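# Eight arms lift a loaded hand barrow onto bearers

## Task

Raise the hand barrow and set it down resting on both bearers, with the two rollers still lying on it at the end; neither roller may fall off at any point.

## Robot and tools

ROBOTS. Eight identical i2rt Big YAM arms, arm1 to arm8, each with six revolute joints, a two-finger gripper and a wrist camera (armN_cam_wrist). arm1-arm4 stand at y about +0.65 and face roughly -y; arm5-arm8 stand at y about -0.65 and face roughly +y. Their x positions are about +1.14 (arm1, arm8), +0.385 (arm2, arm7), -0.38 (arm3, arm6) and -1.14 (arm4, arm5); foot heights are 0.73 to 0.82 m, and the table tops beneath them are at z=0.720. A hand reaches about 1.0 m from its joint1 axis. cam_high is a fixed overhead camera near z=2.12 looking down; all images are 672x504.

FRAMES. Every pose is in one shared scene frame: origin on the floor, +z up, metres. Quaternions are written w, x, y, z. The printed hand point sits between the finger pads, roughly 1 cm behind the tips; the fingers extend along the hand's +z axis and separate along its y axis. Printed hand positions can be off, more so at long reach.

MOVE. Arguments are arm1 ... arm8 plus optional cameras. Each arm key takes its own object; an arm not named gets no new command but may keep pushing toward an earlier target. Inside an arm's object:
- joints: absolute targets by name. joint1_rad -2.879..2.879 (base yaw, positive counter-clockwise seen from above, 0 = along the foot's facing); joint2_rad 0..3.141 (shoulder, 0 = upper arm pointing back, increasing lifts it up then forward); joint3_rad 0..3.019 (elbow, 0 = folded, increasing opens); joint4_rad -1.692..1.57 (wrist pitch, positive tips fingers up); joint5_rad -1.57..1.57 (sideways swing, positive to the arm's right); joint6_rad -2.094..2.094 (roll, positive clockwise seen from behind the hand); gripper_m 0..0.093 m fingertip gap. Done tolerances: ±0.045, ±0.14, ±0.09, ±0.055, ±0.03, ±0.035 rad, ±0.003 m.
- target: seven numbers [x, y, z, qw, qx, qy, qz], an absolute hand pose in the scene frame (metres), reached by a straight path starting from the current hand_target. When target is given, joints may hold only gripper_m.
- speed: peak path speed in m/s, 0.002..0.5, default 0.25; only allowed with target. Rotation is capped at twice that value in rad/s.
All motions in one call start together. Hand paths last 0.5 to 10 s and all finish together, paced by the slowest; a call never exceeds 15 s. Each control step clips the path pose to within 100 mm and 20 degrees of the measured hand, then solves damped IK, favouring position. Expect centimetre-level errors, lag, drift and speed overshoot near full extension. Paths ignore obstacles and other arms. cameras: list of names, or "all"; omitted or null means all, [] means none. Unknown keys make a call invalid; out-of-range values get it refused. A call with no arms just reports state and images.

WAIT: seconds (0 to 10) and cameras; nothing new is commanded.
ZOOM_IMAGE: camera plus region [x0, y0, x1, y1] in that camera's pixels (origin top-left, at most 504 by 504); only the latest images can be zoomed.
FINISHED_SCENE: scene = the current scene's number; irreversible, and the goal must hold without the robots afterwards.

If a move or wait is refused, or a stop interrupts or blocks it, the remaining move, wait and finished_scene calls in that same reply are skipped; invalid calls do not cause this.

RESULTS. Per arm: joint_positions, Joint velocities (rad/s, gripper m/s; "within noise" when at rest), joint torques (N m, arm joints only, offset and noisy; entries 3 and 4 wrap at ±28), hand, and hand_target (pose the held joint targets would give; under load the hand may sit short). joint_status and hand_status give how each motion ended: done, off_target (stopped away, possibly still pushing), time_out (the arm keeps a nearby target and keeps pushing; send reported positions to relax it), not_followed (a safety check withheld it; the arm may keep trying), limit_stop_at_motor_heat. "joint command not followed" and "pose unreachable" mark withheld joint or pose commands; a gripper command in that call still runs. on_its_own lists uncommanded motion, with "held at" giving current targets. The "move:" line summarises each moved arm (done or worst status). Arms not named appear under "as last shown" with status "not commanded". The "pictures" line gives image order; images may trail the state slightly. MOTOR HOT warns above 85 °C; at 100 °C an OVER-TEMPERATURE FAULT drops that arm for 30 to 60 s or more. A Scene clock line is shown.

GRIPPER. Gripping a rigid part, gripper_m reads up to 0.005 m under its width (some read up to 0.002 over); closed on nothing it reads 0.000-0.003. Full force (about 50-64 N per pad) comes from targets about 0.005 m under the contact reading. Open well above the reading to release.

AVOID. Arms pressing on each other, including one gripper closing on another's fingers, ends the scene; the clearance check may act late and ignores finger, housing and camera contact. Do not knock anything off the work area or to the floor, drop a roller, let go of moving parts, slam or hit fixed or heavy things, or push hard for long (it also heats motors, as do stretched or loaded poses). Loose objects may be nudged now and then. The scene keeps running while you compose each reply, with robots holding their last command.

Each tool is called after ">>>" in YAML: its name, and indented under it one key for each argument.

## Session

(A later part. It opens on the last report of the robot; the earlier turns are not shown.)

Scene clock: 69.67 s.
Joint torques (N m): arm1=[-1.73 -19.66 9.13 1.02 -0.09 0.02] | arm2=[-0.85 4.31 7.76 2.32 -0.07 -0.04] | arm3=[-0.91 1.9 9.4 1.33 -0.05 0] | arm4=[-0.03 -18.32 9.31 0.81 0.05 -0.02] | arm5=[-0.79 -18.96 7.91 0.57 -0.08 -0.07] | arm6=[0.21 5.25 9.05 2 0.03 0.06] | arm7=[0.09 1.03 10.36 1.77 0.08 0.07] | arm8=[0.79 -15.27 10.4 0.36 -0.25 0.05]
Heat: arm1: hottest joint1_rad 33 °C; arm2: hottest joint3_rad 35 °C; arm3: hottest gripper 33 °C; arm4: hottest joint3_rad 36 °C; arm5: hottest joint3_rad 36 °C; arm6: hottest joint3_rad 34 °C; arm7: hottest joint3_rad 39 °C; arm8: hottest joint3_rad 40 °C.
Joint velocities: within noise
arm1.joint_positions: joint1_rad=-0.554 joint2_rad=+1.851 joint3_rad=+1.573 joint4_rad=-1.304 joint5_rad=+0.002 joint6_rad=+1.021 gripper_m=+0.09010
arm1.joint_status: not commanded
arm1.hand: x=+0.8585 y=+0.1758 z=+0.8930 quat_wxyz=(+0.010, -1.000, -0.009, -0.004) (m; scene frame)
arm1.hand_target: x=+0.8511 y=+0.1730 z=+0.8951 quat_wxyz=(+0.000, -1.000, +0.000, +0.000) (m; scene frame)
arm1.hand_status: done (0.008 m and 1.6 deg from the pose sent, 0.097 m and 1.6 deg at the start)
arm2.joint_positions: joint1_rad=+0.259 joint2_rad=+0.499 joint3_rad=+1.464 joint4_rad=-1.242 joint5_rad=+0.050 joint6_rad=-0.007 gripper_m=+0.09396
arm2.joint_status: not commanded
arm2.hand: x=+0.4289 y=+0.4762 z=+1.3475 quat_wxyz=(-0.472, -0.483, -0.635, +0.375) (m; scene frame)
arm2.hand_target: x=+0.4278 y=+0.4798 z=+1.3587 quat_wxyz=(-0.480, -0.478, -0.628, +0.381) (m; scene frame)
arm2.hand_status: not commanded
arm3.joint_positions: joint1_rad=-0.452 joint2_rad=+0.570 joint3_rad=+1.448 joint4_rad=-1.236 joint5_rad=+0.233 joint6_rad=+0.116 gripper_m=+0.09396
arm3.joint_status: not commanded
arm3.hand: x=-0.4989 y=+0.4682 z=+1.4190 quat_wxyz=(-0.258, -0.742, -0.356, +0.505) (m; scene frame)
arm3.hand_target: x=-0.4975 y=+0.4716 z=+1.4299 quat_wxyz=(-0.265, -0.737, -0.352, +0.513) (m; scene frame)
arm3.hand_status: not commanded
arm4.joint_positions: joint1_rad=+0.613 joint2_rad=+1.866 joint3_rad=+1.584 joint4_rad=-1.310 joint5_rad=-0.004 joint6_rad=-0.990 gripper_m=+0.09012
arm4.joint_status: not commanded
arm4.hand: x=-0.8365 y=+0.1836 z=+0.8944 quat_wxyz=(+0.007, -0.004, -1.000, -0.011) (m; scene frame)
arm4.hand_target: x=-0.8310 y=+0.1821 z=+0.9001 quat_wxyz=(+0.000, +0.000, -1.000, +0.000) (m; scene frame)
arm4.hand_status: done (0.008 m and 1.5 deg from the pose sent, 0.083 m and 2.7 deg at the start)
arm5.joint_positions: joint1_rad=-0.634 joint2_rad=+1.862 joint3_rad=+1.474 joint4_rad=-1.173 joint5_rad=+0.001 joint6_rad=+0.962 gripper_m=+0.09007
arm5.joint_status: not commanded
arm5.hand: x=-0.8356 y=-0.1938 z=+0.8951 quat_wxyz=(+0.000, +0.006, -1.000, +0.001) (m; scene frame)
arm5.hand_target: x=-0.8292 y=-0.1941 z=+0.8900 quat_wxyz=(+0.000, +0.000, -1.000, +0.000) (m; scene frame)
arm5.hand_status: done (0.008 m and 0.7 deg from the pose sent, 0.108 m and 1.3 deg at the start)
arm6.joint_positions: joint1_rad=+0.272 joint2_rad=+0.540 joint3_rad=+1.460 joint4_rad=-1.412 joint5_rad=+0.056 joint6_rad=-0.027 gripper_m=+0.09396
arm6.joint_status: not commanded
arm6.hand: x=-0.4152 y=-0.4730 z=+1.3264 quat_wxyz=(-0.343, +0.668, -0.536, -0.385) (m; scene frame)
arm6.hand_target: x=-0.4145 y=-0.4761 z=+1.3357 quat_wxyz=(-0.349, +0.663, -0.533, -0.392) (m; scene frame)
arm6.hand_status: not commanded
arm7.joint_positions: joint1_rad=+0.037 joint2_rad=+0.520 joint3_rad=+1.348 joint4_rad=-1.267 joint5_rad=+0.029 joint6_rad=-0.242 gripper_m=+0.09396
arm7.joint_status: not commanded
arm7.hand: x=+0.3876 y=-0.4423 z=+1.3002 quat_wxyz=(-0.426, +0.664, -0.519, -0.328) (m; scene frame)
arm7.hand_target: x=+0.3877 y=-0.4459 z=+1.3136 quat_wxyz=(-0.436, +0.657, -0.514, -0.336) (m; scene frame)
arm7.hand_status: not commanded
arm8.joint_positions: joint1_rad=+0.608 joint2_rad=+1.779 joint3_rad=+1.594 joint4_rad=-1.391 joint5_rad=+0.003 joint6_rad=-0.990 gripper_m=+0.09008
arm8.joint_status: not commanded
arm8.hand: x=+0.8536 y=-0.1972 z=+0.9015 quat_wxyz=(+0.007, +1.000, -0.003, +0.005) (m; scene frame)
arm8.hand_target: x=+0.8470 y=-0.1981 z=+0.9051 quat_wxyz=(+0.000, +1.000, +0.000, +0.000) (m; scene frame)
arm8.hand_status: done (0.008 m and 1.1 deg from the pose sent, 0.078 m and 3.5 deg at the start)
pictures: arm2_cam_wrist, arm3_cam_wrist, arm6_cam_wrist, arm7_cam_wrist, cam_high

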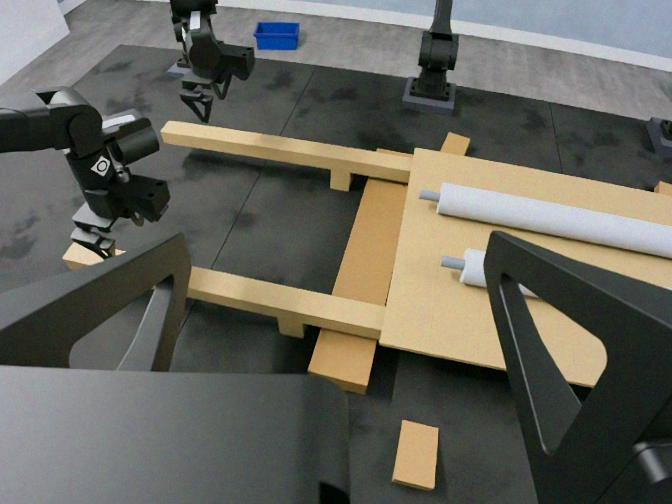

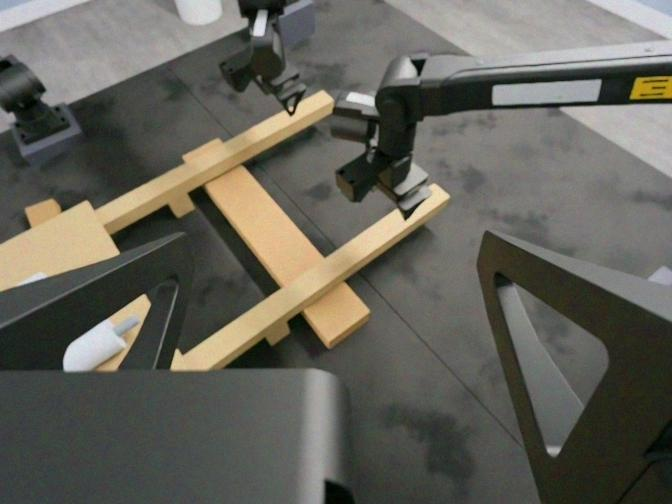

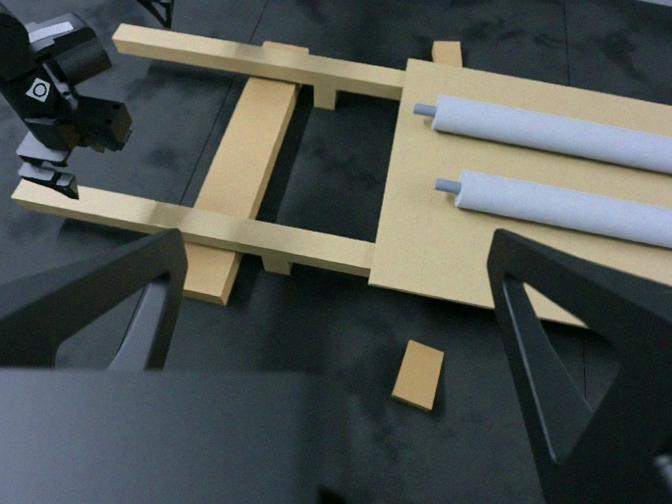

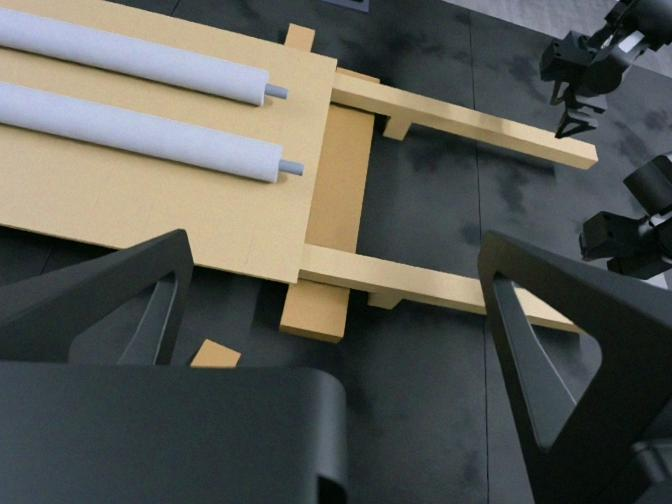

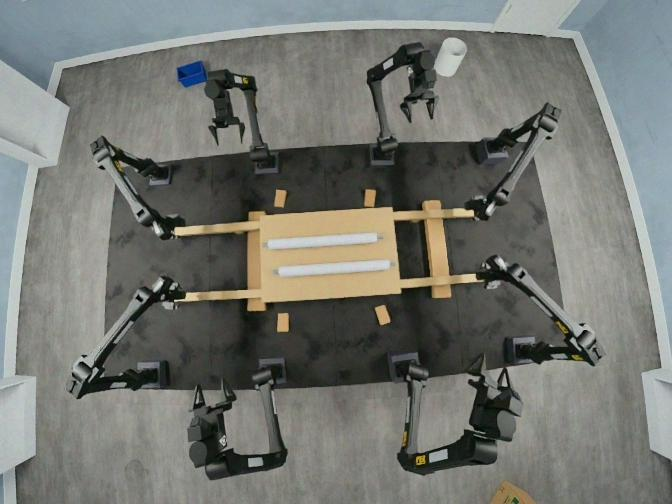

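>>> move:
  arm1: {"target": [0.8475, 0.1775, 0.805, 0, 1, 0, 0]}
  arm8: {"target": [0.848, -0.208, 0.8065, 0, 1, 0, 0]}
  arm4: {"target": [-0.8305, 0.1895, 0.8086, 0, 0, 1, 0]}
  arm5: {"target": [-0.8295, -0.203, 0.798, 0, 0, 1, 0]}
  cameras: ["arm1_cam_wrist", "arm8_cam_wrist", "arm4_cam_wrist", "arm5_cam_wrist"]

Scene clock: 97.47 s.
Joint torques (N m): arm1=[-1.55 -19.25 8.2 0.95 -0.09 -0.1] | arm2=[-0.85 4.37 7.77 2.32 -0.07 -0.04] | arm3=[-0.97 1.9 9.39 1.35 -0.06 0] | arm4=[0.03 -18.2 8.42 0.81 0.05 0.07] | arm5=[-0.67 -18.9 6.9 0.58 -0.09 -0.13] | arm6=[0.15 5.36 9.03 1.96 0.03 0.07] | arm7=[0.15 1.26 10.35 1.76 0.09 0.09] | arm8=[0.79 -14.92 9.47 0.39 -0.24 0.08]
Heat: arm1: hottest joint1_rad 33 °C; arm2: hottest joint3_rad 36 °C; arm3: hottest joint3_rad 32 °C; arm4: hottest joint3_rad 36 °C; arm5: hottest joint2_rad 35 °C; arm6: hottest joint3_rad 35 °C; arm7: hottest joint3_rad 41 °C; arm8: hottest joint3_rad 41 °C.
move: arm1 done; arm4 done; arm5 done; arm8 done
Joint velocities: within noise
arm1.joint_positions: joint1_rad=-0.562 joint2_rad=+1.930 joint3_rad=+1.449 joint4_rad=-1.094 joint5_rad=+0.002 joint6_rad=+1.021 gripper_m=+0.09010
arm1.joint_status: not commanded
arm1.hand: x=+0.8551 y=+0.1790 z=+0.8067 quat_wxyz=(+0.007, -1.000, -0.005, -0.002) (m; scene frame)
arm1.hand_target: x=+0.8475 y=+0.1776 z=+0.8050 quat_wxyz=(+0.000, -1.000, +0.000, +0.000) (m; scene frame)
arm1.hand_status: done (0.008 m and 1.0 deg from the pose sent, 0.089 m and 1.5 deg at the start)
arm2, arm3, arm6, arm7: as last shown
arm4.joint_positions: joint1_rad=+0.622 joint2_rad=+1.937 joint3_rad=+1.443 joint4_rad=-1.091 joint5_rad=-0.004 joint6_rad=-0.990 gripper_m=+0.09012
arm4.joint_status: not commanded
arm4.hand: x=-0.8359 y=+0.1911 z=+0.8058 quat_wxyz=(+0.005, +0.001, -1.000, -0.008) (m; scene frame)
arm4.hand_target: x=-0.8305 y=+0.1895 z=+0.8087 quat_wxyz=(+0.000, +0.000, -1.000, +0.000) (m; scene frame)
arm4.hand_status: done (0.006 m and 1.1 deg from the pose sent, 0.086 m and 1.5 deg at the start)
arm5.joint_positions: joint1_rad=-0.643 joint2_rad=+1.959 joint3_rad=+1.360 joint4_rad=-0.956 joint5_rad=+0.001 joint6_rad=+0.962 gripper_m=+0.09007
arm5.joint_status: not commanded
arm5.hand: x=-0.8346 y=-0.2010 z=+0.8060 quat_wxyz=(-0.002, +0.002, -1.000, -0.001) (m; scene frame)
arm5.hand_target: x=-0.8296 y=-0.2031 z=+0.7981 quat_wxyz=(+0.000, +0.000, -1.000, +0.000) (m; scene frame)
arm5.hand_status: done (0.010 m and 0.3 deg from the pose sent, 0.098 m and 0.7 deg at the start)
arm8.joint_positions: joint1_rad=+0.616 joint2_rad=+1.833 joint3_rad=+1.407 joint4_rad=-1.144 joint5_rad=+0.003 joint6_rad=-0.985 gripper_m=+0.09008
arm8.joint_status: not commanded
arm8.hand: x=+0.8544 y=-0.2069 z=+0.8059 quat_wxyz=(+0.005, +1.000, -0.001, +0.004) (m; scene frame)
arm8.hand_target: x=+0.8480 y=-0.2080 z=+0.8066 quat_wxyz=(+0.000, +1.000, +0.000, +0.000) (m; scene frame)
arm8.hand_status: done (0.007 m and 0.7 deg from the pose sent, 0.096 m and 1.1 deg at the start)
pictures: arm1_cam_wrist, arm4_cam_wrist, arm5_cam_wrist, arm8_cam_wrist
camera_calibration:
arm1_cam_wrist: T_world_to_cam=[[-0.00228908, 0.999971, 0.00720284, -0.181699], [0.812979, -0.00233322, 0.582288, -1.159], [0.582288, 0.00718867, -0.81295, 0.284761], [0, 0, 0, 1]] pos_world=[0.776012, 0.176943, 0.907676]
arm4_cam_wrist: T_world_to_cam=[[-0.0199159, -0.999611, -0.0195385, 0.193427], [-0.811037, 0.00472487, 0.584975, -1.14508], [-0.584655, 0.0274967, -0.810816, 0.286473], [0, 0, 0, 1]] pos_world=[-0.75736, 0.190885, 0.905899]
arm5_cam_wrist: T_world_to_cam=[[0.00437209, -0.99988, -0.0148727, -0.184629], [-0.812252, -0.0122261, 0.583179, -1.1463], [-0.583291, 0.00953064, -0.812208, 0.294039], [0, 0, 0, 1]] pos_world=[-0.758768, -0.201424, 0.904574]
arm8_cam_wrist: T_world_to_cam=[[-0.0108329, 0.999681, -0.0228362, 0.234847], [0.812615, 0.0221094, 0.582381, -1.15595], [0.5827, -0.0122482, -0.812595, 0.280448], [0, 0, 0, 1]] pos_world=[0.778473, -0.20578, 0.906459]

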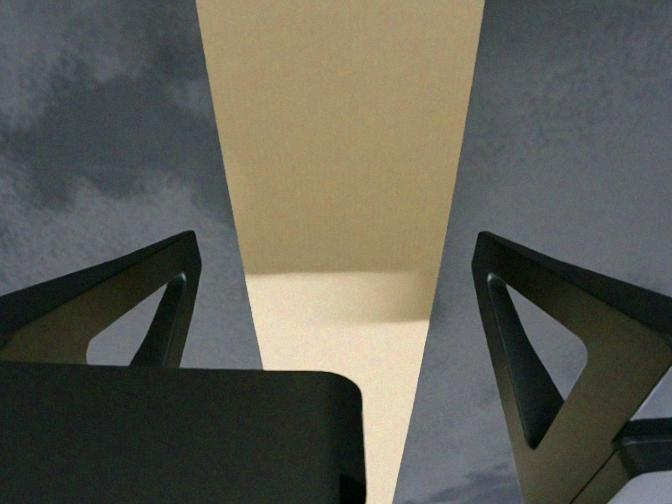

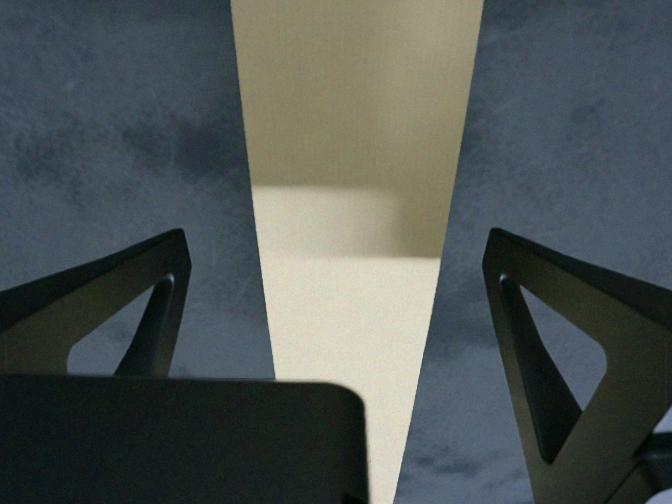

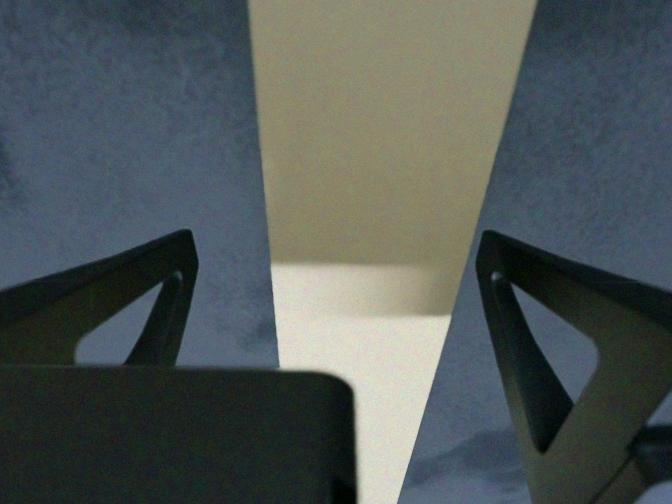

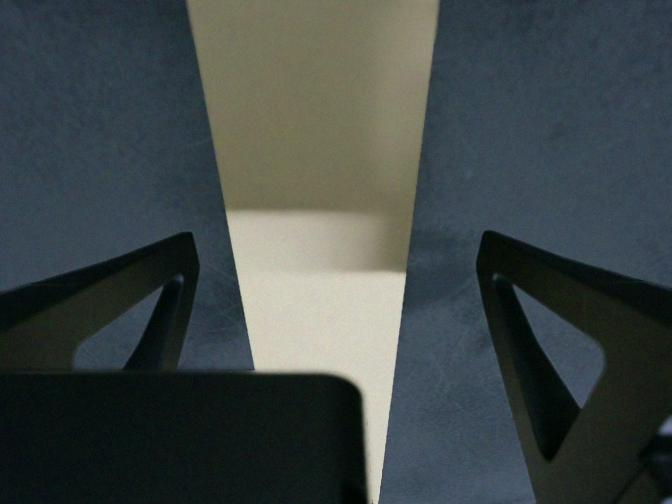

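>>> move:
  arm1: {"joints": {"gripper_m": 0.03}}
  arm8: {"target": [0.848, -0.211, 0.8065, 0, 1, 0, 0], "joints": {"gripper_m": 0.03}}
  arm4: {"target": [-0.8305, 0.1875, 0.8086, 0, 0, 1, 0], "joints": {"gripper_m": 0.03}}
  arm5: {"target": [-0.8295, -0.209, 0.795, 0, 0, 1, 0], "joints": {"gripper_m": 0.03}}

Scene clock: 102.80 s.
Joint torques (N m): arm1=[-1.14 -19.43 8.18 0.98 0.05 -0.03] | arm2=[-0.85 4.37 7.77 2.32 -0.06 -0.04] | arm3=[-0.91 1.85 9.39 1.35 -0.06 0] | arm4=[-0.15 -17.9 8.98 0.54 -0.05 0.05] | arm5=[-0.62 -19.14 5.96 1.17 -0.07 -0.22] | arm6=[0.15 5.3 9.01 1.99 0.03 0.05] | arm7=[0.21 0.91 10.35 1.77 0.09 0.11] | arm8=[0.79 -15.27 9.1 0.68 -0.08 0.09]
Heat: arm1: hottest joint1_rad 33 °C; arm2: hottest joint3_rad 36 °C; arm3: hottest joint3_rad 32 °C; arm4: hottest joint3_rad 35 °C; arm5: hottest joint3_rad 35 °C; arm6: hottest joint3_rad 35 °C; arm7: hottest joint3_rad 41 °C; arm8: hottest joint3_rad 40 °C.
move: arm1 off_target; arm4 off_target; arm5 off_target; arm8 off_target
Joint velocities: within noise
arm1.joint_positions: joint1_rad=-0.563 joint2_rad=+1.930 joint3_rad=+1.447 joint4_rad=-1.095 joint5_rad=-0.002 joint6_rad=+1.018 gripper_m=+0.04507
arm1.joint_status: gripper_m off_target (ended at +0.04509, target +0.03000)
arm1.hand: x=+0.8557 y=+0.1794 z=+0.8065 quat_wxyz=(+0.006, -1.000, -0.006, -0.004) (m; scene frame)
arm1.hand_target: x=+0.8475 y=+0.1776 z=+0.8050 quat_wxyz=(+0.000, -1.000, +0.000, +0.000) (m; scene frame)
arm1.hand_status: not commanded
arm2, arm3, arm6, arm7: as last shown
arm4.joint_positions: joint1_rad=+0.622 joint2_rad=+1.938 joint3_rad=+1.443 joint4_rad=-1.085 joint5_rad=-0.002 joint6_rad=-0.990 gripper_m=+0.04510
arm4.joint_status: gripper_m off_target (ended at +0.04513, target +0.03000)
arm4.hand: x=-0.8355 y=+0.1895 z=+0.8056 quat_wxyz=(+0.005, +0.000, -1.000, -0.005) (m; scene frame)
arm4.hand_target: x=-0.8305 y=+0.1875 z=+0.8086 quat_wxyz=(+0.000, +0.000, -1.000, +0.000) (m; scene frame)
arm4.hand_status: done (0.006 m and 0.8 deg from the pose sent, 0.007 m and 1.1 deg at the start)
arm5.joint_positions: joint1_rad=-0.649 joint2_rad=+1.958 joint3_rad=+1.352 joint4_rad=-0.960 joint5_rad=+0.000 joint6_rad=+0.964 gripper_m=+0.04332
arm5.joint_status: gripper_m off_target (ended at +0.04334, target +0.03000)
arm5.hand: x=-0.8344 y=-0.2068 z=+0.8039 quat_wxyz=(+0.001, -0.003, -1.000, +0.004) (m; scene frame)
arm5.hand_target: x=-0.8296 y=-0.2092 z=+0.7952 quat_wxyz=(+0.000, +0.000, -1.000, +0.000) (m; scene frame)
arm5.hand_status: done (0.010 m and 0.5 deg from the pose sent, 0.014 m and 0.3 deg at the start)
arm8.joint_positions: joint1_rad=+0.619 joint2_rad=+1.832 joint3_rad=+1.402 joint4_rad=-1.150 joint5_rad=-0.002 joint6_rad=-0.982 gripper_m=+0.04502
arm8.joint_status: gripper_m off_target (ended at +0.04505, target +0.03000)
arm8.hand: x=+0.8545 y=-0.2106 z=+0.8048 quat_wxyz=(+0.010, +1.000, -0.001, +0.004) (m; scene frame)
arm8.hand_target: x=+0.8481 y=-0.2109 z=+0.8065 quat_wxyz=(+0.000, +1.000, +0.000, +0.000) (m; scene frame)
arm8.hand_status: done (0.007 m and 1.2 deg from the pose sent, 0.008 m and 0.7 deg at the start)
pictures: arm1_cam_wrist, arm2_cam_wrist, arm3_cam_wrist, arm4_cam_wrist, arm5_cam_wrist, arm6_cam_wrist, arm7_cam_wrist, arm8_cam_wrist, cam_high
camera_calibration:
arm1_cam_wrist: T_world_to_cam=[[-0.00488802, 0.999968, 0.00629219, -0.179148], [0.810409, 0.000274934, 0.585864, -1.16057], [0.585844, 0.00796297, -0.810385, 0.279009], [0, 0, 0, 1]] pos_world=[0.776202, 0.177239, 0.907166]
arm4_cam_wrist: T_world_to_cam=[[-0.0205844, -0.999704, -0.0129449, 0.185984], [-0.811666, 0.00914987, 0.58405, -1.14516], [-0.583759, 0.0225292, -0.811614, 0.288991], [0, 0, 0, 1]] pos_world=[-0.756961, 0.189896, 0.90579]
arm5_cam_wrist: T_world_to_cam=[[-0.00375685, -0.999977, -0.00571327, -0.204624], [-0.808343, -0.00032665, 0.588712, -1.14378], [-0.5887, 0.00682998, -0.808323, 0.28428], [0, 0, 0, 1]] pos_world=[-0.757979, -0.206935, 0.901977]
arm8_cam_wrist: T_world_to_cam=[[-0.0107496, 0.999399, -0.0329487, 0.246635], [0.811894, 0.0279579, 0.583136, -1.15404], [0.583707, -0.0204824, -0.811706, 0.276053], [0, 0, 0, 1]] pos_world=[0.778471, -0.208568, 0.90516]

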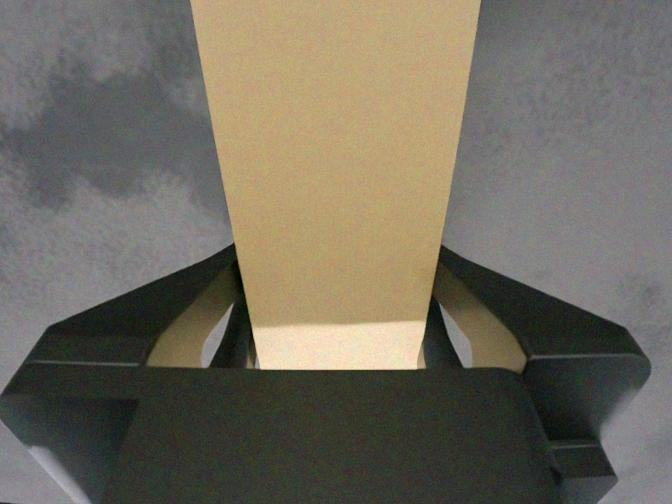

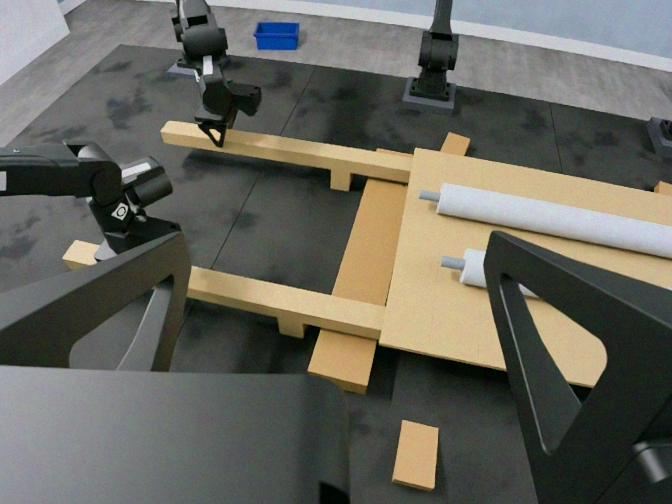

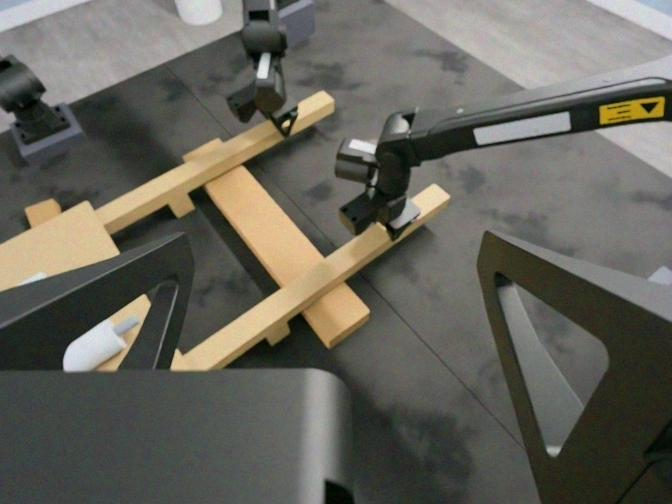

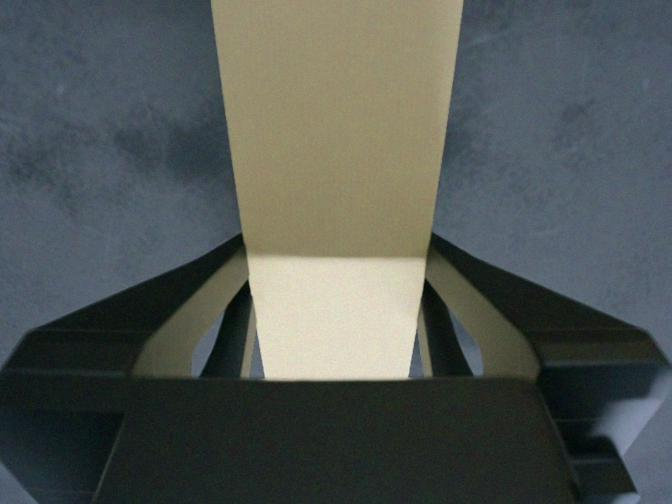

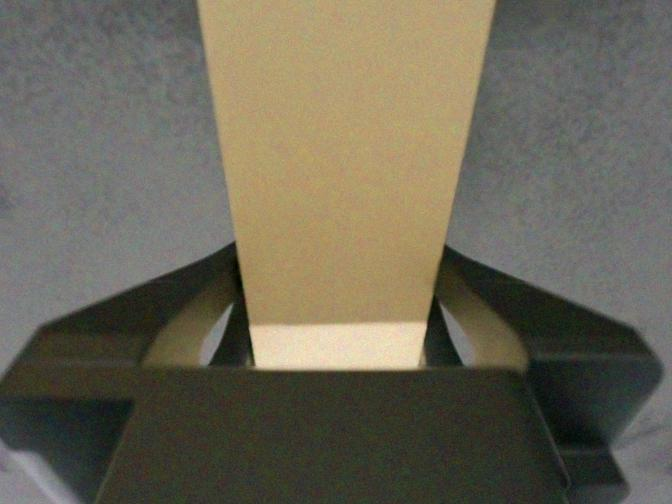

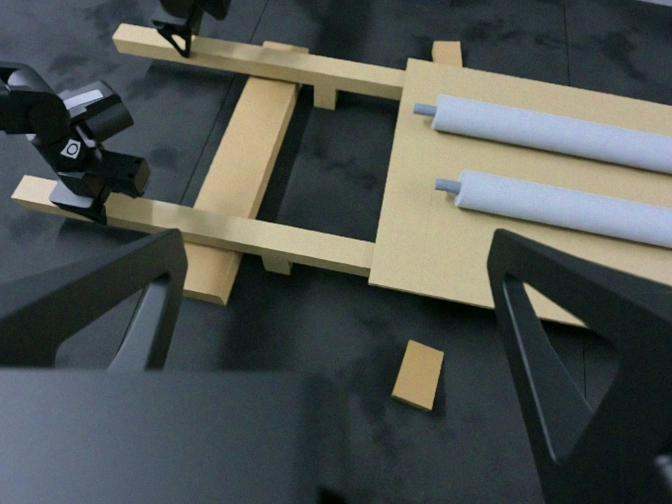

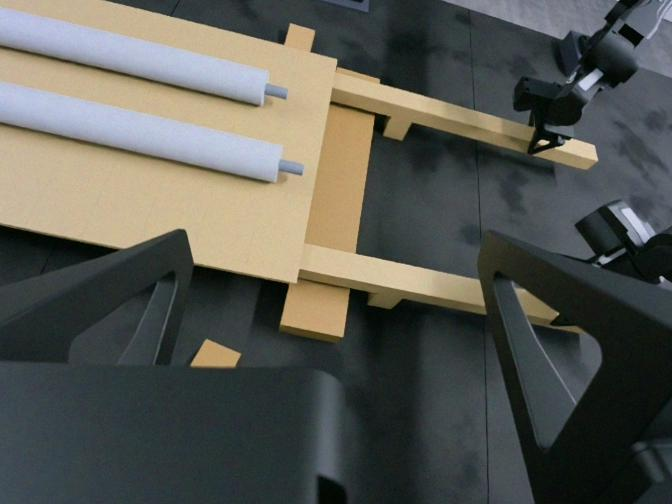

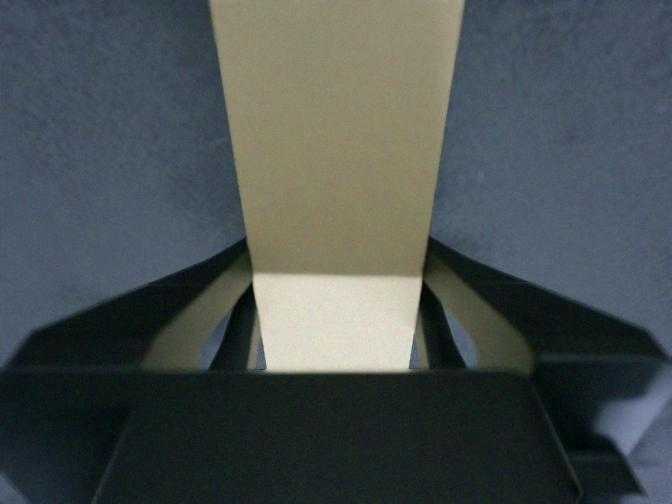

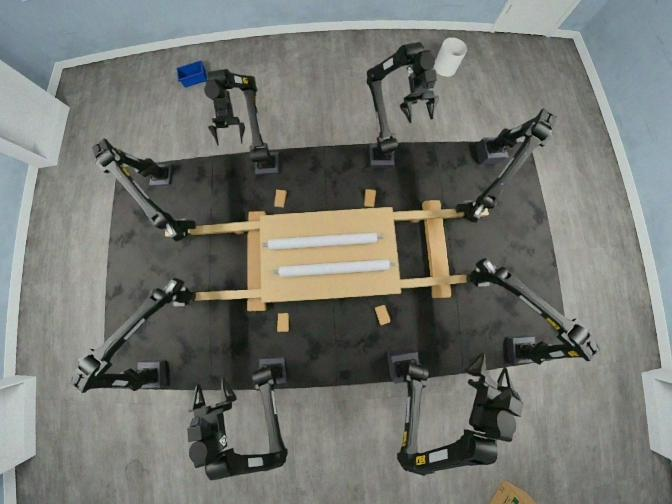

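>>> move:
  arm1: {"target": [0.8475, 0.1776, 0.840, 0, 1, 0, 0], "speed": 0.06}
  arm8: {"target": [0.848, -0.2110, 0.8416, 0, 1, 0, 0], "speed": 0.06}
  arm4: {"target": [-0.8305, 0.1875, 0.8436, 0, 0, 1, 0], "speed": 0.06}
  arm5: {"target": [-0.8295, -0.209, 0.830, 0, 0, 1, 0], "speed": 0.06}
  cameras: ["arm2_cam_wrist", "arm6_cam_wrist", "arm7_cam_wrist"]

Scene clock: 105.63 s.
Joint torques (N m): arm1=[-1.55 -22.24 11.11 -1.89 0.06 -0.04] | arm2=[-0.79 4.37 7.76 2.32 -0.06 -0.04] | arm3=[-0.91 1.9 9.39 1.35 -0.06 0] | arm4=[-0.21 -20.95 12.07 -1.92 -0.05 0.04] | arm5=[-0.62 -23.36 7.98 -1.36 -0.07 -0.21] | arm6=[0.21 5.3 9.02 1.99 0.02 0.05] | arm7=[0.15 1.32 10.36 1.73 0.1 0.09] | arm8=[0.79 -18.08 12.92 -1.85 -0.09 0.09]
Heat: arm1: hottest joint3_rad 34 °C; arm2: hottest joint3_rad 36 °C; arm3: hottest joint3_rad 32 °C; arm4: hottest joint3_rad 35 °C; arm5: hottest joint2_rad 34 °C; arm6: hottest joint3_rad 35 °C; arm7: hottest joint3_rad 41 °C; arm8: hottest joint3_rad 40 °C.
move: arm1 off_target; arm4 off_target; arm5 off_target; arm8 off_target
Joint velocities: within noise
arm1.joint_positions: joint1_rad=-0.563 joint2_rad=+1.929 joint3_rad=+1.448 joint4_rad=-1.103 joint5_rad=-0.002 joint6_rad=+1.017 gripper_m=+0.04507
arm1.joint_status: not commanded
arm1.hand: x=+0.8565 y=+0.1807 z=+0.8072 quat_wxyz=(+0.009, -1.000, -0.006, -0.006) (m; scene frame)
arm1.hand_target: x=+0.8479 y=+0.1782 z=+0.8394 quat_wxyz=(-0.001, -1.000, +0.000, +0.000) (m; scene frame)
arm1.hand_status: off_target (0.034 m and 1.4 deg from the pose sent, 0.034 m and 1.1 deg at the start)
arm2, arm3, arm6, arm7: as last shown
arm4.joint_positions: joint1_rad=+0.622 joint2_rad=+1.937 joint3_rad=+1.444 joint4_rad=-1.091 joint5_rad=-0.002 joint6_rad=-0.990 gripper_m=+0.04510
arm4.joint_status: not commanded
arm4.hand: x=-0.8361 y=+0.1904 z=+0.8062 quat_wxyz=(+0.006, +0.000, -1.000, -0.007) (m; scene frame)
arm4.hand_target: x=-0.8309 y=+0.1881 z=+0.8426 quat_wxyz=(+0.000, +0.000, -1.000, +0.001) (m; scene frame)
arm4.hand_status: off_target (0.038 m and 1.1 deg from the pose sent, 0.038 m and 0.8 deg at the start)
arm5.joint_positions: joint1_rad=-0.649 joint2_rad=+1.956 joint3_rad=+1.352 joint4_rad=-0.966 joint5_rad=+0.000 joint6_rad=+0.964 gripper_m=+0.04332
arm5.joint_status: not commanded
arm5.hand: x=-0.8351 y=-0.2078 z=+0.8047 quat_wxyz=(+0.003, -0.003, -1.000, +0.005) (m; scene frame)
arm5.hand_target: x=-0.8297 y=-0.2092 z=+0.8293 quat_wxyz=(+0.000, +0.000, -1.000, +0.000) (m; scene frame)
arm5.hand_status: off_target (0.026 m and 0.7 deg from the pose sent, 0.027 m and 0.5 deg at the start)
arm8.joint_positions: joint1_rad=+0.619 joint2_rad=+1.832 joint3_rad=+1.402 joint4_rad=-1.163 joint5_rad=-0.002 joint6_rad=-0.982 gripper_m=+0.04502
arm8.joint_status: not commanded
arm8.hand: x=+0.8561 y=-0.2134 z=+0.8050 quat_wxyz=(+0.015, +1.000, -0.001, +0.008) (m; scene frame)
arm8.hand_target: x=+0.8485 y=-0.2116 z=+0.8407 quat_wxyz=(+0.000, +1.000, +0.000, +0.000) (m; scene frame)
arm8.hand_status: off_target (0.038 m and 1.9 deg from the pose sent, 0.037 m and 1.2 deg at the start)
pictures: arm2_cam_wrist, arm6_cam_wrist, arm7_cam_wrist

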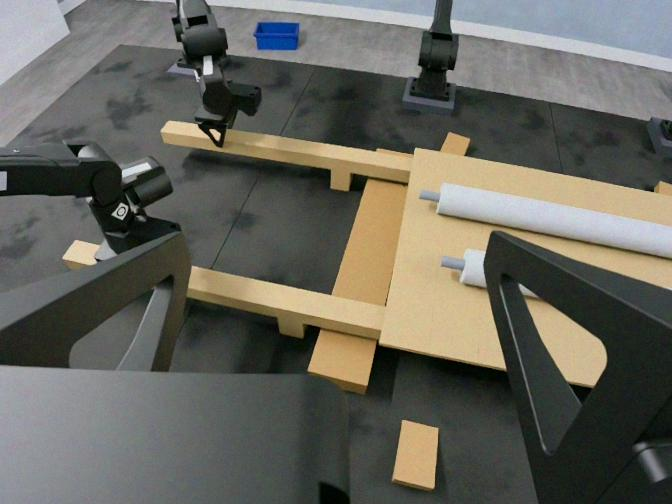

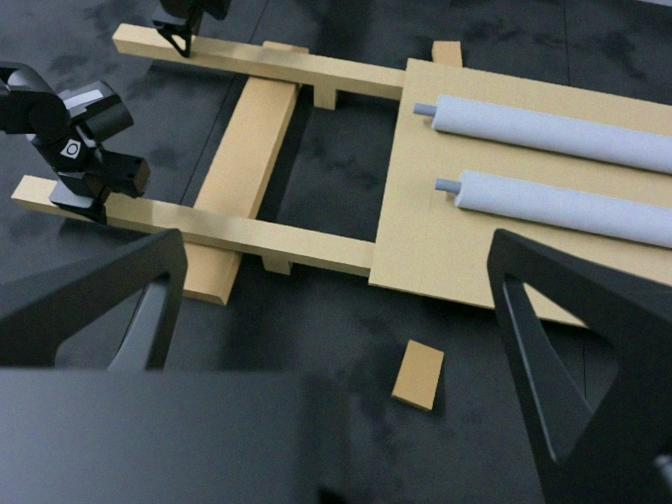

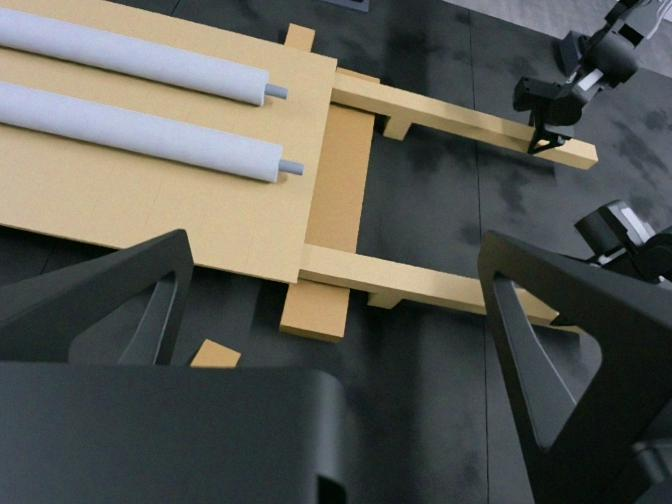

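>>> move:
  arm1: {"target": [0.8475, 0.1776, 0.875, 0, 1, 0, 0], "speed": 0.06}
  arm8: {"target": [0.848, -0.2110, 0.8766, 0, 1, 0, 0], "speed": 0.06}
  arm4: {"target": [-0.8305, 0.1875, 0.8786, 0, 0, 1, 0], "speed": 0.06}
  arm5: {"target": [-0.8295, -0.209, 0.870, 0, 0, 1, 0], "speed": 0.06}
  cameras: ["arm2_cam_wrist", "arm6_cam_wrist"]

Scene clock: 111.73 s.
Joint torques (N m): arm1=[-1.67 -25.82 12.86 -4.08 0.07 -0.02] | arm2=[-0.79 4.37 7.76 2.32 -0.07 -0.04] | arm3=[-0.91 1.9 9.39 1.35 -0.06 0.01] | arm4=[-0.26 -23.82 14.22 -3.59 -0.19 0.02] | arm5=[-0.62 -27.46 9.95 -3.78 0.13 -0.25] | arm6=[0.21 5.3 9.01 1.99 0.03 0.05] | arm7=[0.09 1.26 10.33 1.73 0.09 0.08] | arm8=[0.62 -20.6 15.91 -3.82 -0.35 0.02]
Heat: arm1: hottest joint3_rad 34 °C; arm2: hottest joint3_rad 36 °C; arm3: hottest joint3_rad 32 °C; arm4: hottest joint3_rad 36 °C; arm5: hottest joint2_rad 36 °C; arm6: hottest joint3_rad 35 °C; arm7: hottest joint3_rad 41 °C; arm8: hottest joint3_rad 41 °C.
move: arm1 off_target; arm4 off_target; arm5 off_target; arm8 off_target
Joint velocities: within noise
arm1.joint_positions: joint1_rad=-0.563 joint2_rad=+1.932 joint3_rad=+1.468 joint4_rad=-1.125 joint5_rad=-0.002 joint6_rad=+1.017 gripper_m=+0.04507
arm1.joint_status: not commanded
arm1.hand: x=+0.8552 y=+0.1785 z=+0.8124 quat_wxyz=(+0.011, -1.000, -0.006, -0.007) (m; scene frame)
arm1.hand_target: x=+0.8484 y=+0.1786 z=+0.8720 quat_wxyz=(-0.002, -1.000, +0.000, +0.001) (m; scene frame)
arm1.hand_status: off_target (0.063 m and 1.7 deg from the pose sent, 0.069 m and 1.4 deg at the start)
arm2, arm3, arm6, arm7: as last shown
arm4.joint_positions: joint1_rad=+0.622 joint2_rad=+1.939 joint3_rad=+1.459 joint4_rad=-1.119 joint5_rad=+0.002 joint6_rad=-0.988 gripper_m=+0.04510
arm4.joint_status: not commanded
arm4.hand: x=-0.8370 y=+0.1906 z=+0.8104 quat_wxyz=(+0.012, -0.001, -1.000, -0.012) (m; scene frame)
arm4.hand_target: x=-0.8315 y=+0.1888 z=+0.8751 quat_wxyz=(-0.001, +0.000, -1.000, +0.002) (m; scene frame)
arm4.hand_status: off_target (0.069 m and 2.0 deg from the pose sent, 0.073 m and 1.1 deg at the start)
arm5.joint_positions: joint1_rad=-0.649 joint2_rad=+1.955 joint3_rad=+1.359 joint4_rad=-0.979 joint5_rad=-0.005 joint6_rad=+0.967 gripper_m=+0.04332
arm5.joint_status: not commanded
arm5.hand: x=-0.8357 y=-0.2071 z=+0.8074 quat_wxyz=(+0.006, -0.004, -1.000, +0.006) (m; scene frame)
arm5.hand_target: x=-0.8300 y=-0.2092 z=+0.8661 quat_wxyz=(-0.001, +0.000, -1.000, -0.002) (m; scene frame)
arm5.hand_status: off_target (0.063 m and 1.1 deg from the pose sent, 0.065 m and 0.7 deg at the start)
arm8.joint_positions: joint1_rad=+0.621 joint2_rad=+1.831 joint3_rad=+1.413 joint4_rad=-1.186 joint5_rad=+0.006 joint6_rad=-0.977 gripper_m=+0.04502
arm8.joint_status: not commanded
arm8.hand: x=+0.8571 y=-0.2145 z=+0.8091 quat_wxyz=(+0.018, +1.000, -0.003, +0.015) (m; scene frame)
arm8.hand_target: x=+0.8494 y=-0.2128 z=+0.8733 quat_wxyz=(-0.002, +1.000, +0.000, -0.001) (m; scene frame)
arm8.hand_status: off_target (0.068 m and 2.7 deg from the pose sent, 0.072 m and 1.9 deg at the start)
pictures: arm2_cam_wrist, arm6_cam_wrist

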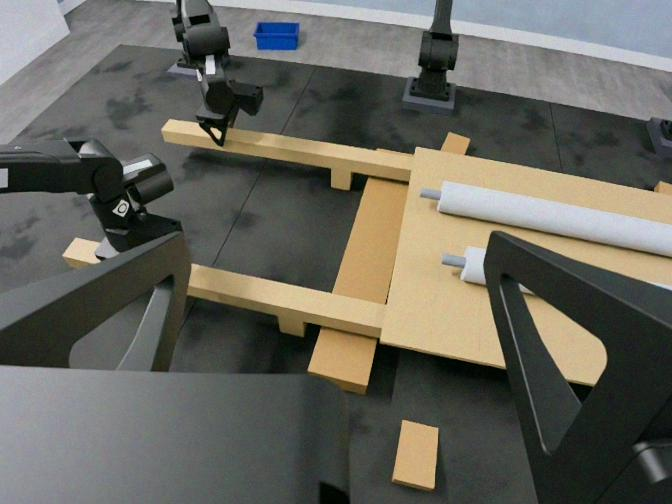

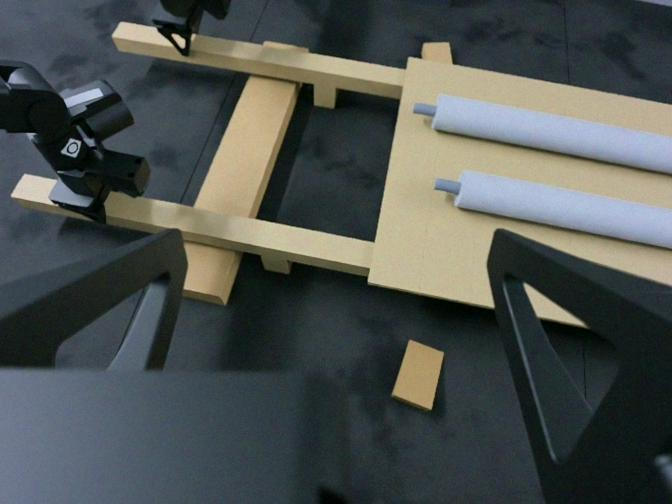

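>>> move:
  cameras: ["arm1_cam_wrist", "arm5_cam_wrist", "arm7_cam_wrist", "arm8_cam_wrist"]

>>> zoom_image:
  camera: "arm7_cam_wrist"
  region: [270, 230, 420, 350]

Scene clock: 113.97 s.
Joint torques (N m): arm1=[-1.44 -25.7 12.86 -3.96 0.05 -0.03] | arm2=[-0.85 4.31 7.77 2.32 -0.07 -0.04] | arm3=[-0.91 1.9 9.4 1.35 -0.05 0] | arm4=[-0.21 -23.82 14.15 -3.44 -0.19 0.01] | arm5=[-0.62 -27.46 9.95 -3.86 0.14 -0.25] | arm6=[0.21 5.3 9.05 1.98 0.03 0.06] | arm7=[0.21 1.44 10.33 1.78 0.07 0.08] | arm8=[0.56 -20.54 15.88 -3.78 -0.38 0.03]
Heat: arm1: hottest joint3_rad 34 °C; arm2: hottest joint3_rad 36 °C; arm3: hottest joint3_rad 32 °C; arm4: hottest joint3_rad 36 °C; arm5: hottest joint2_rad 37 °C; arm6: hottest joint3_rad 35 °C; arm7: hottest joint3_rad 41 °C; arm8: hottest joint3_rad 41 °C.
Joint velocities: within noise
arm1.joint_positions: joint1_rad=-0.563 joint2_rad=+1.932 joint3_rad=+1.468 joint4_rad=-1.126 joint5_rad=-0.002 joint6_rad=+1.017 gripper_m=+0.04507
arm1.joint_status: not commanded
arm1.hand: x=+0.8553 y=+0.1786 z=+0.8125 quat_wxyz=(+0.011, -1.000, -0.006, -0.007) (m; scene frame)
arm1.hand_target: x=+0.8484 y=+0.1787 z=+0.8719 quat_wxyz=(-0.002, -1.000, +0.000, +0.001) (m; scene frame)
arm1.hand_status: off_target (0.063 m and 1.7 deg from the pose sent, 0.069 m and 1.4 deg at the start)
arm2.joint_positions: joint1_rad=+0.259 joint2_rad=+0.499 joint3_rad=+1.464 joint4_rad=-1.242 joint5_rad=+0.050 joint6_rad=-0.007 gripper_m=+0.09396
arm2.joint_status: not commanded
arm2.hand: x=+0.4289 y=+0.4762 z=+1.3475 quat_wxyz=(-0.472, -0.483, -0.635, +0.375) (m; scene frame)
arm2.hand_target: x=+0.4278 y=+0.4798 z=+1.3587 quat_wxyz=(-0.480, -0.478, -0.628, +0.381) (m; scene frame)
arm2.hand_status: not commanded
arm3.joint_positions: joint1_rad=-0.452 joint2_rad=+0.570 joint3_rad=+1.448 joint4_rad=-1.236 joint5_rad=+0.233 joint6_rad=+0.116 gripper_m=+0.09396
arm3.joint_status: not commanded
arm3.hand: x=-0.4989 y=+0.4682 z=+1.4190 quat_wxyz=(-0.258, -0.742, -0.356, +0.505) (m; scene frame)
arm3.hand_target: x=-0.4975 y=+0.4716 z=+1.4299 quat_wxyz=(-0.265, -0.737, -0.352, +0.513) (m; scene frame)
arm3.hand_status: not commanded
arm4.joint_positions: joint1_rad=+0.622 joint2_rad=+1.939 joint3_rad=+1.460 joint4_rad=-1.120 joint5_rad=+0.002 joint6_rad=-0.988 gripper_m=+0.04510
arm4.joint_status: not commanded
arm4.hand: x=-0.8369 y=+0.1906 z=+0.8106 quat_wxyz=(+0.012, -0.001, -1.000, -0.012) (m; scene frame)
arm4.hand_target: x=-0.8315 y=+0.1887 z=+0.8751 quat_wxyz=(-0.001, +0.000, -1.000, +0.002) (m; scene frame)
arm4.hand_status: off_target (0.068 m and 2.0 deg from the pose sent, 0.073 m and 1.1 deg at the start)
arm5.joint_positions: joint1_rad=-0.649 joint2_rad=+1.955 joint3_rad=+1.359 joint4_rad=-0.979 joint5_rad=-0.005 joint6_rad=+0.967 gripper_m=+0.04332
arm5.joint_status: not commanded
arm5.hand: x=-0.8357 y=-0.2070 z=+0.8074 quat_wxyz=(+0.006, -0.004, -1.000, +0.006) (m; scene frame)
arm5.hand_target: x=-0.8300 y=-0.2092 z=+0.8661 quat_wxyz=(-0.001, +0.000, -1.000, -0.002) (m; scene frame)
arm5.hand_status: off_target (0.063 m and 1.1 deg from the pose sent, 0.065 m and 0.7 deg at the start)
arm6.joint_positions: joint1_rad=+0.272 joint2_rad=+0.540 joint3_rad=+1.460 joint4_rad=-1.412 joint5_rad=+0.056 joint6_rad=-0.027 gripper_m=+0.09396
arm6.joint_status: not commanded
arm6.hand: x=-0.4152 y=-0.4730 z=+1.3264 quat_wxyz=(-0.343, +0.668, -0.536, -0.385) (m; scene frame)
arm6.hand_target: x=-0.4145 y=-0.4761 z=+1.3357 quat_wxyz=(-0.349, +0.663, -0.533, -0.392) (m; scene frame)
arm6.hand_status: not commanded
arm7.joint_positions: joint1_rad=+0.037 joint2_rad=+0.520 joint3_rad=+1.348 joint4_rad=-1.267 joint5_rad=+0.029 joint6_rad=-0.242 gripper_m=+0.09396
arm7.joint_status: not commanded
arm7.hand: x=+0.3876 y=-0.4423 z=+1.3002 quat_wxyz=(-0.426, +0.664, -0.519, -0.328) (m; scene frame)
arm7.hand_target: x=+0.3877 y=-0.4459 z=+1.3136 quat_wxyz=(-0.436, +0.657, -0.514, -0.336) (m; scene frame)
arm7.hand_status: not commanded
arm8.joint_positions: joint1_rad=+0.621 joint2_rad=+1.831 joint3_rad=+1.413 joint4_rad=-1.187 joint5_rad=+0.007 joint6_rad=-0.977 gripper_m=+0.04502
arm8.joint_status: not commanded
arm8.hand: x=+0.8571 y=-0.2144 z=+0.8092 quat_wxyz=(+0.018, +1.000, -0.003, +0.015) (m; scene frame)
arm8.hand_target: x=+0.8495 y=-0.2127 z=+0.8734 quat_wxyz=(-0.002, +1.000, +0.000, -0.001) (m; scene frame)
arm8.hand_status: off_target (0.068 m and 2.7 deg from the pose sent, 0.072 m and 1.9 deg at the start)
pictures: arm1_cam_wrist, arm5_cam_wrist, arm7_cam_wrist, arm8_cam_wrist
camera_calibration:
arm1_cam_wrist: T_world_to_cam=[[-0.00530109, 0.999848, 0.016599, -0.186431], [0.806541, -0.00553783, 0.591152, -1.16369], [0.591154, 0.0165215, -0.806389, 0.27486], [0, 0, 0, 1]] pos_world=[0.775088, 0.175417, 0.912654]
arm5_cam_wrist: T_world_to_cam=[[-0.00692974, -0.999975, -0.00149143, -0.21094], [-0.802745, 0.00467359, 0.596304, -1.14733], [-0.596282, 0.00532947, -0.802757, 0.275346], [0, 0, 0, 1]] pos_world=[-0.758291, -0.20704, 0.904878]
arm8_cam_wrist: T_world_to_cam=[[-0.00718301, 0.998757, -0.0493196, 0.260562], [0.79949, 0.0353606, 0.599638, -1.15972], [0.600637, -0.0351233, -0.79875, 0.249912], [0, 0, 0, 1]] pos_world=[0.778947, -0.210452, 0.907879]

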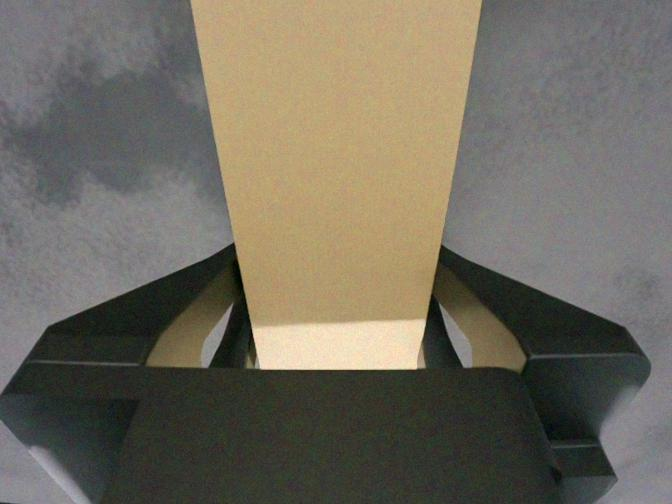

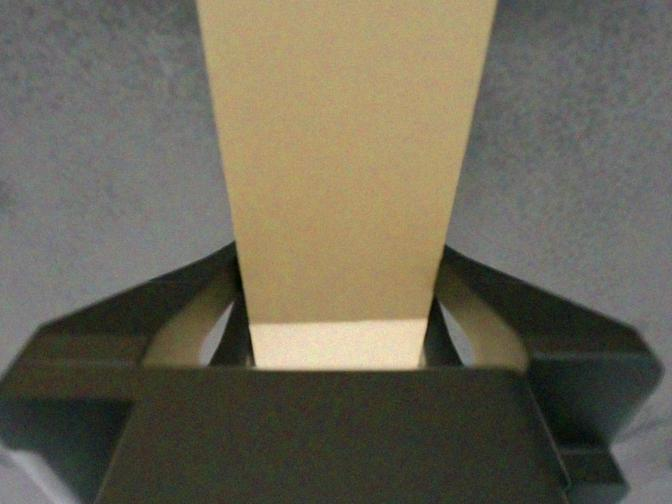

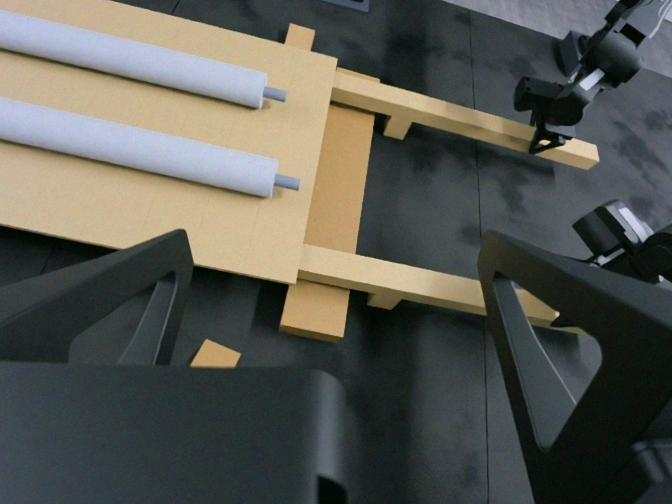

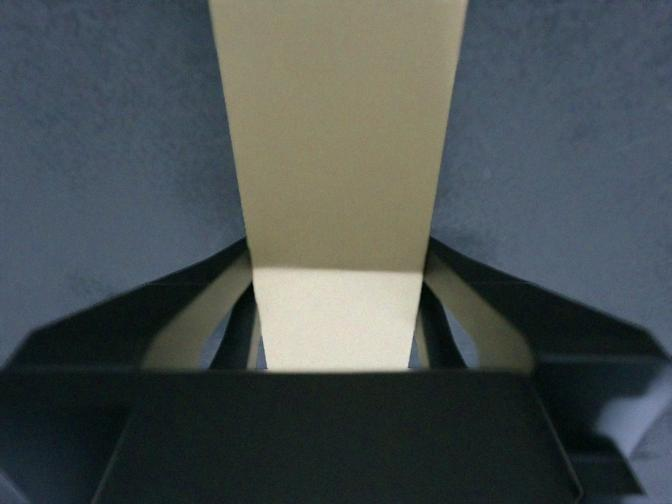

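Scaled by 3.360 from the camera's 672x504 image, which has a finer 960x720 frame.

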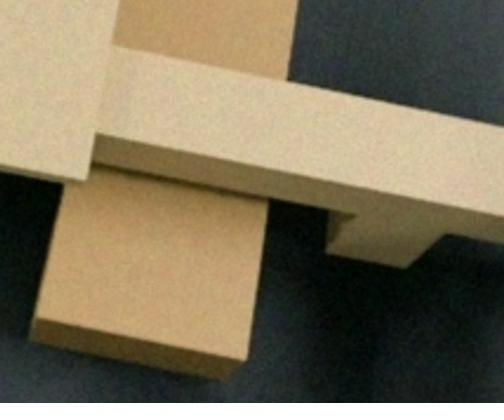

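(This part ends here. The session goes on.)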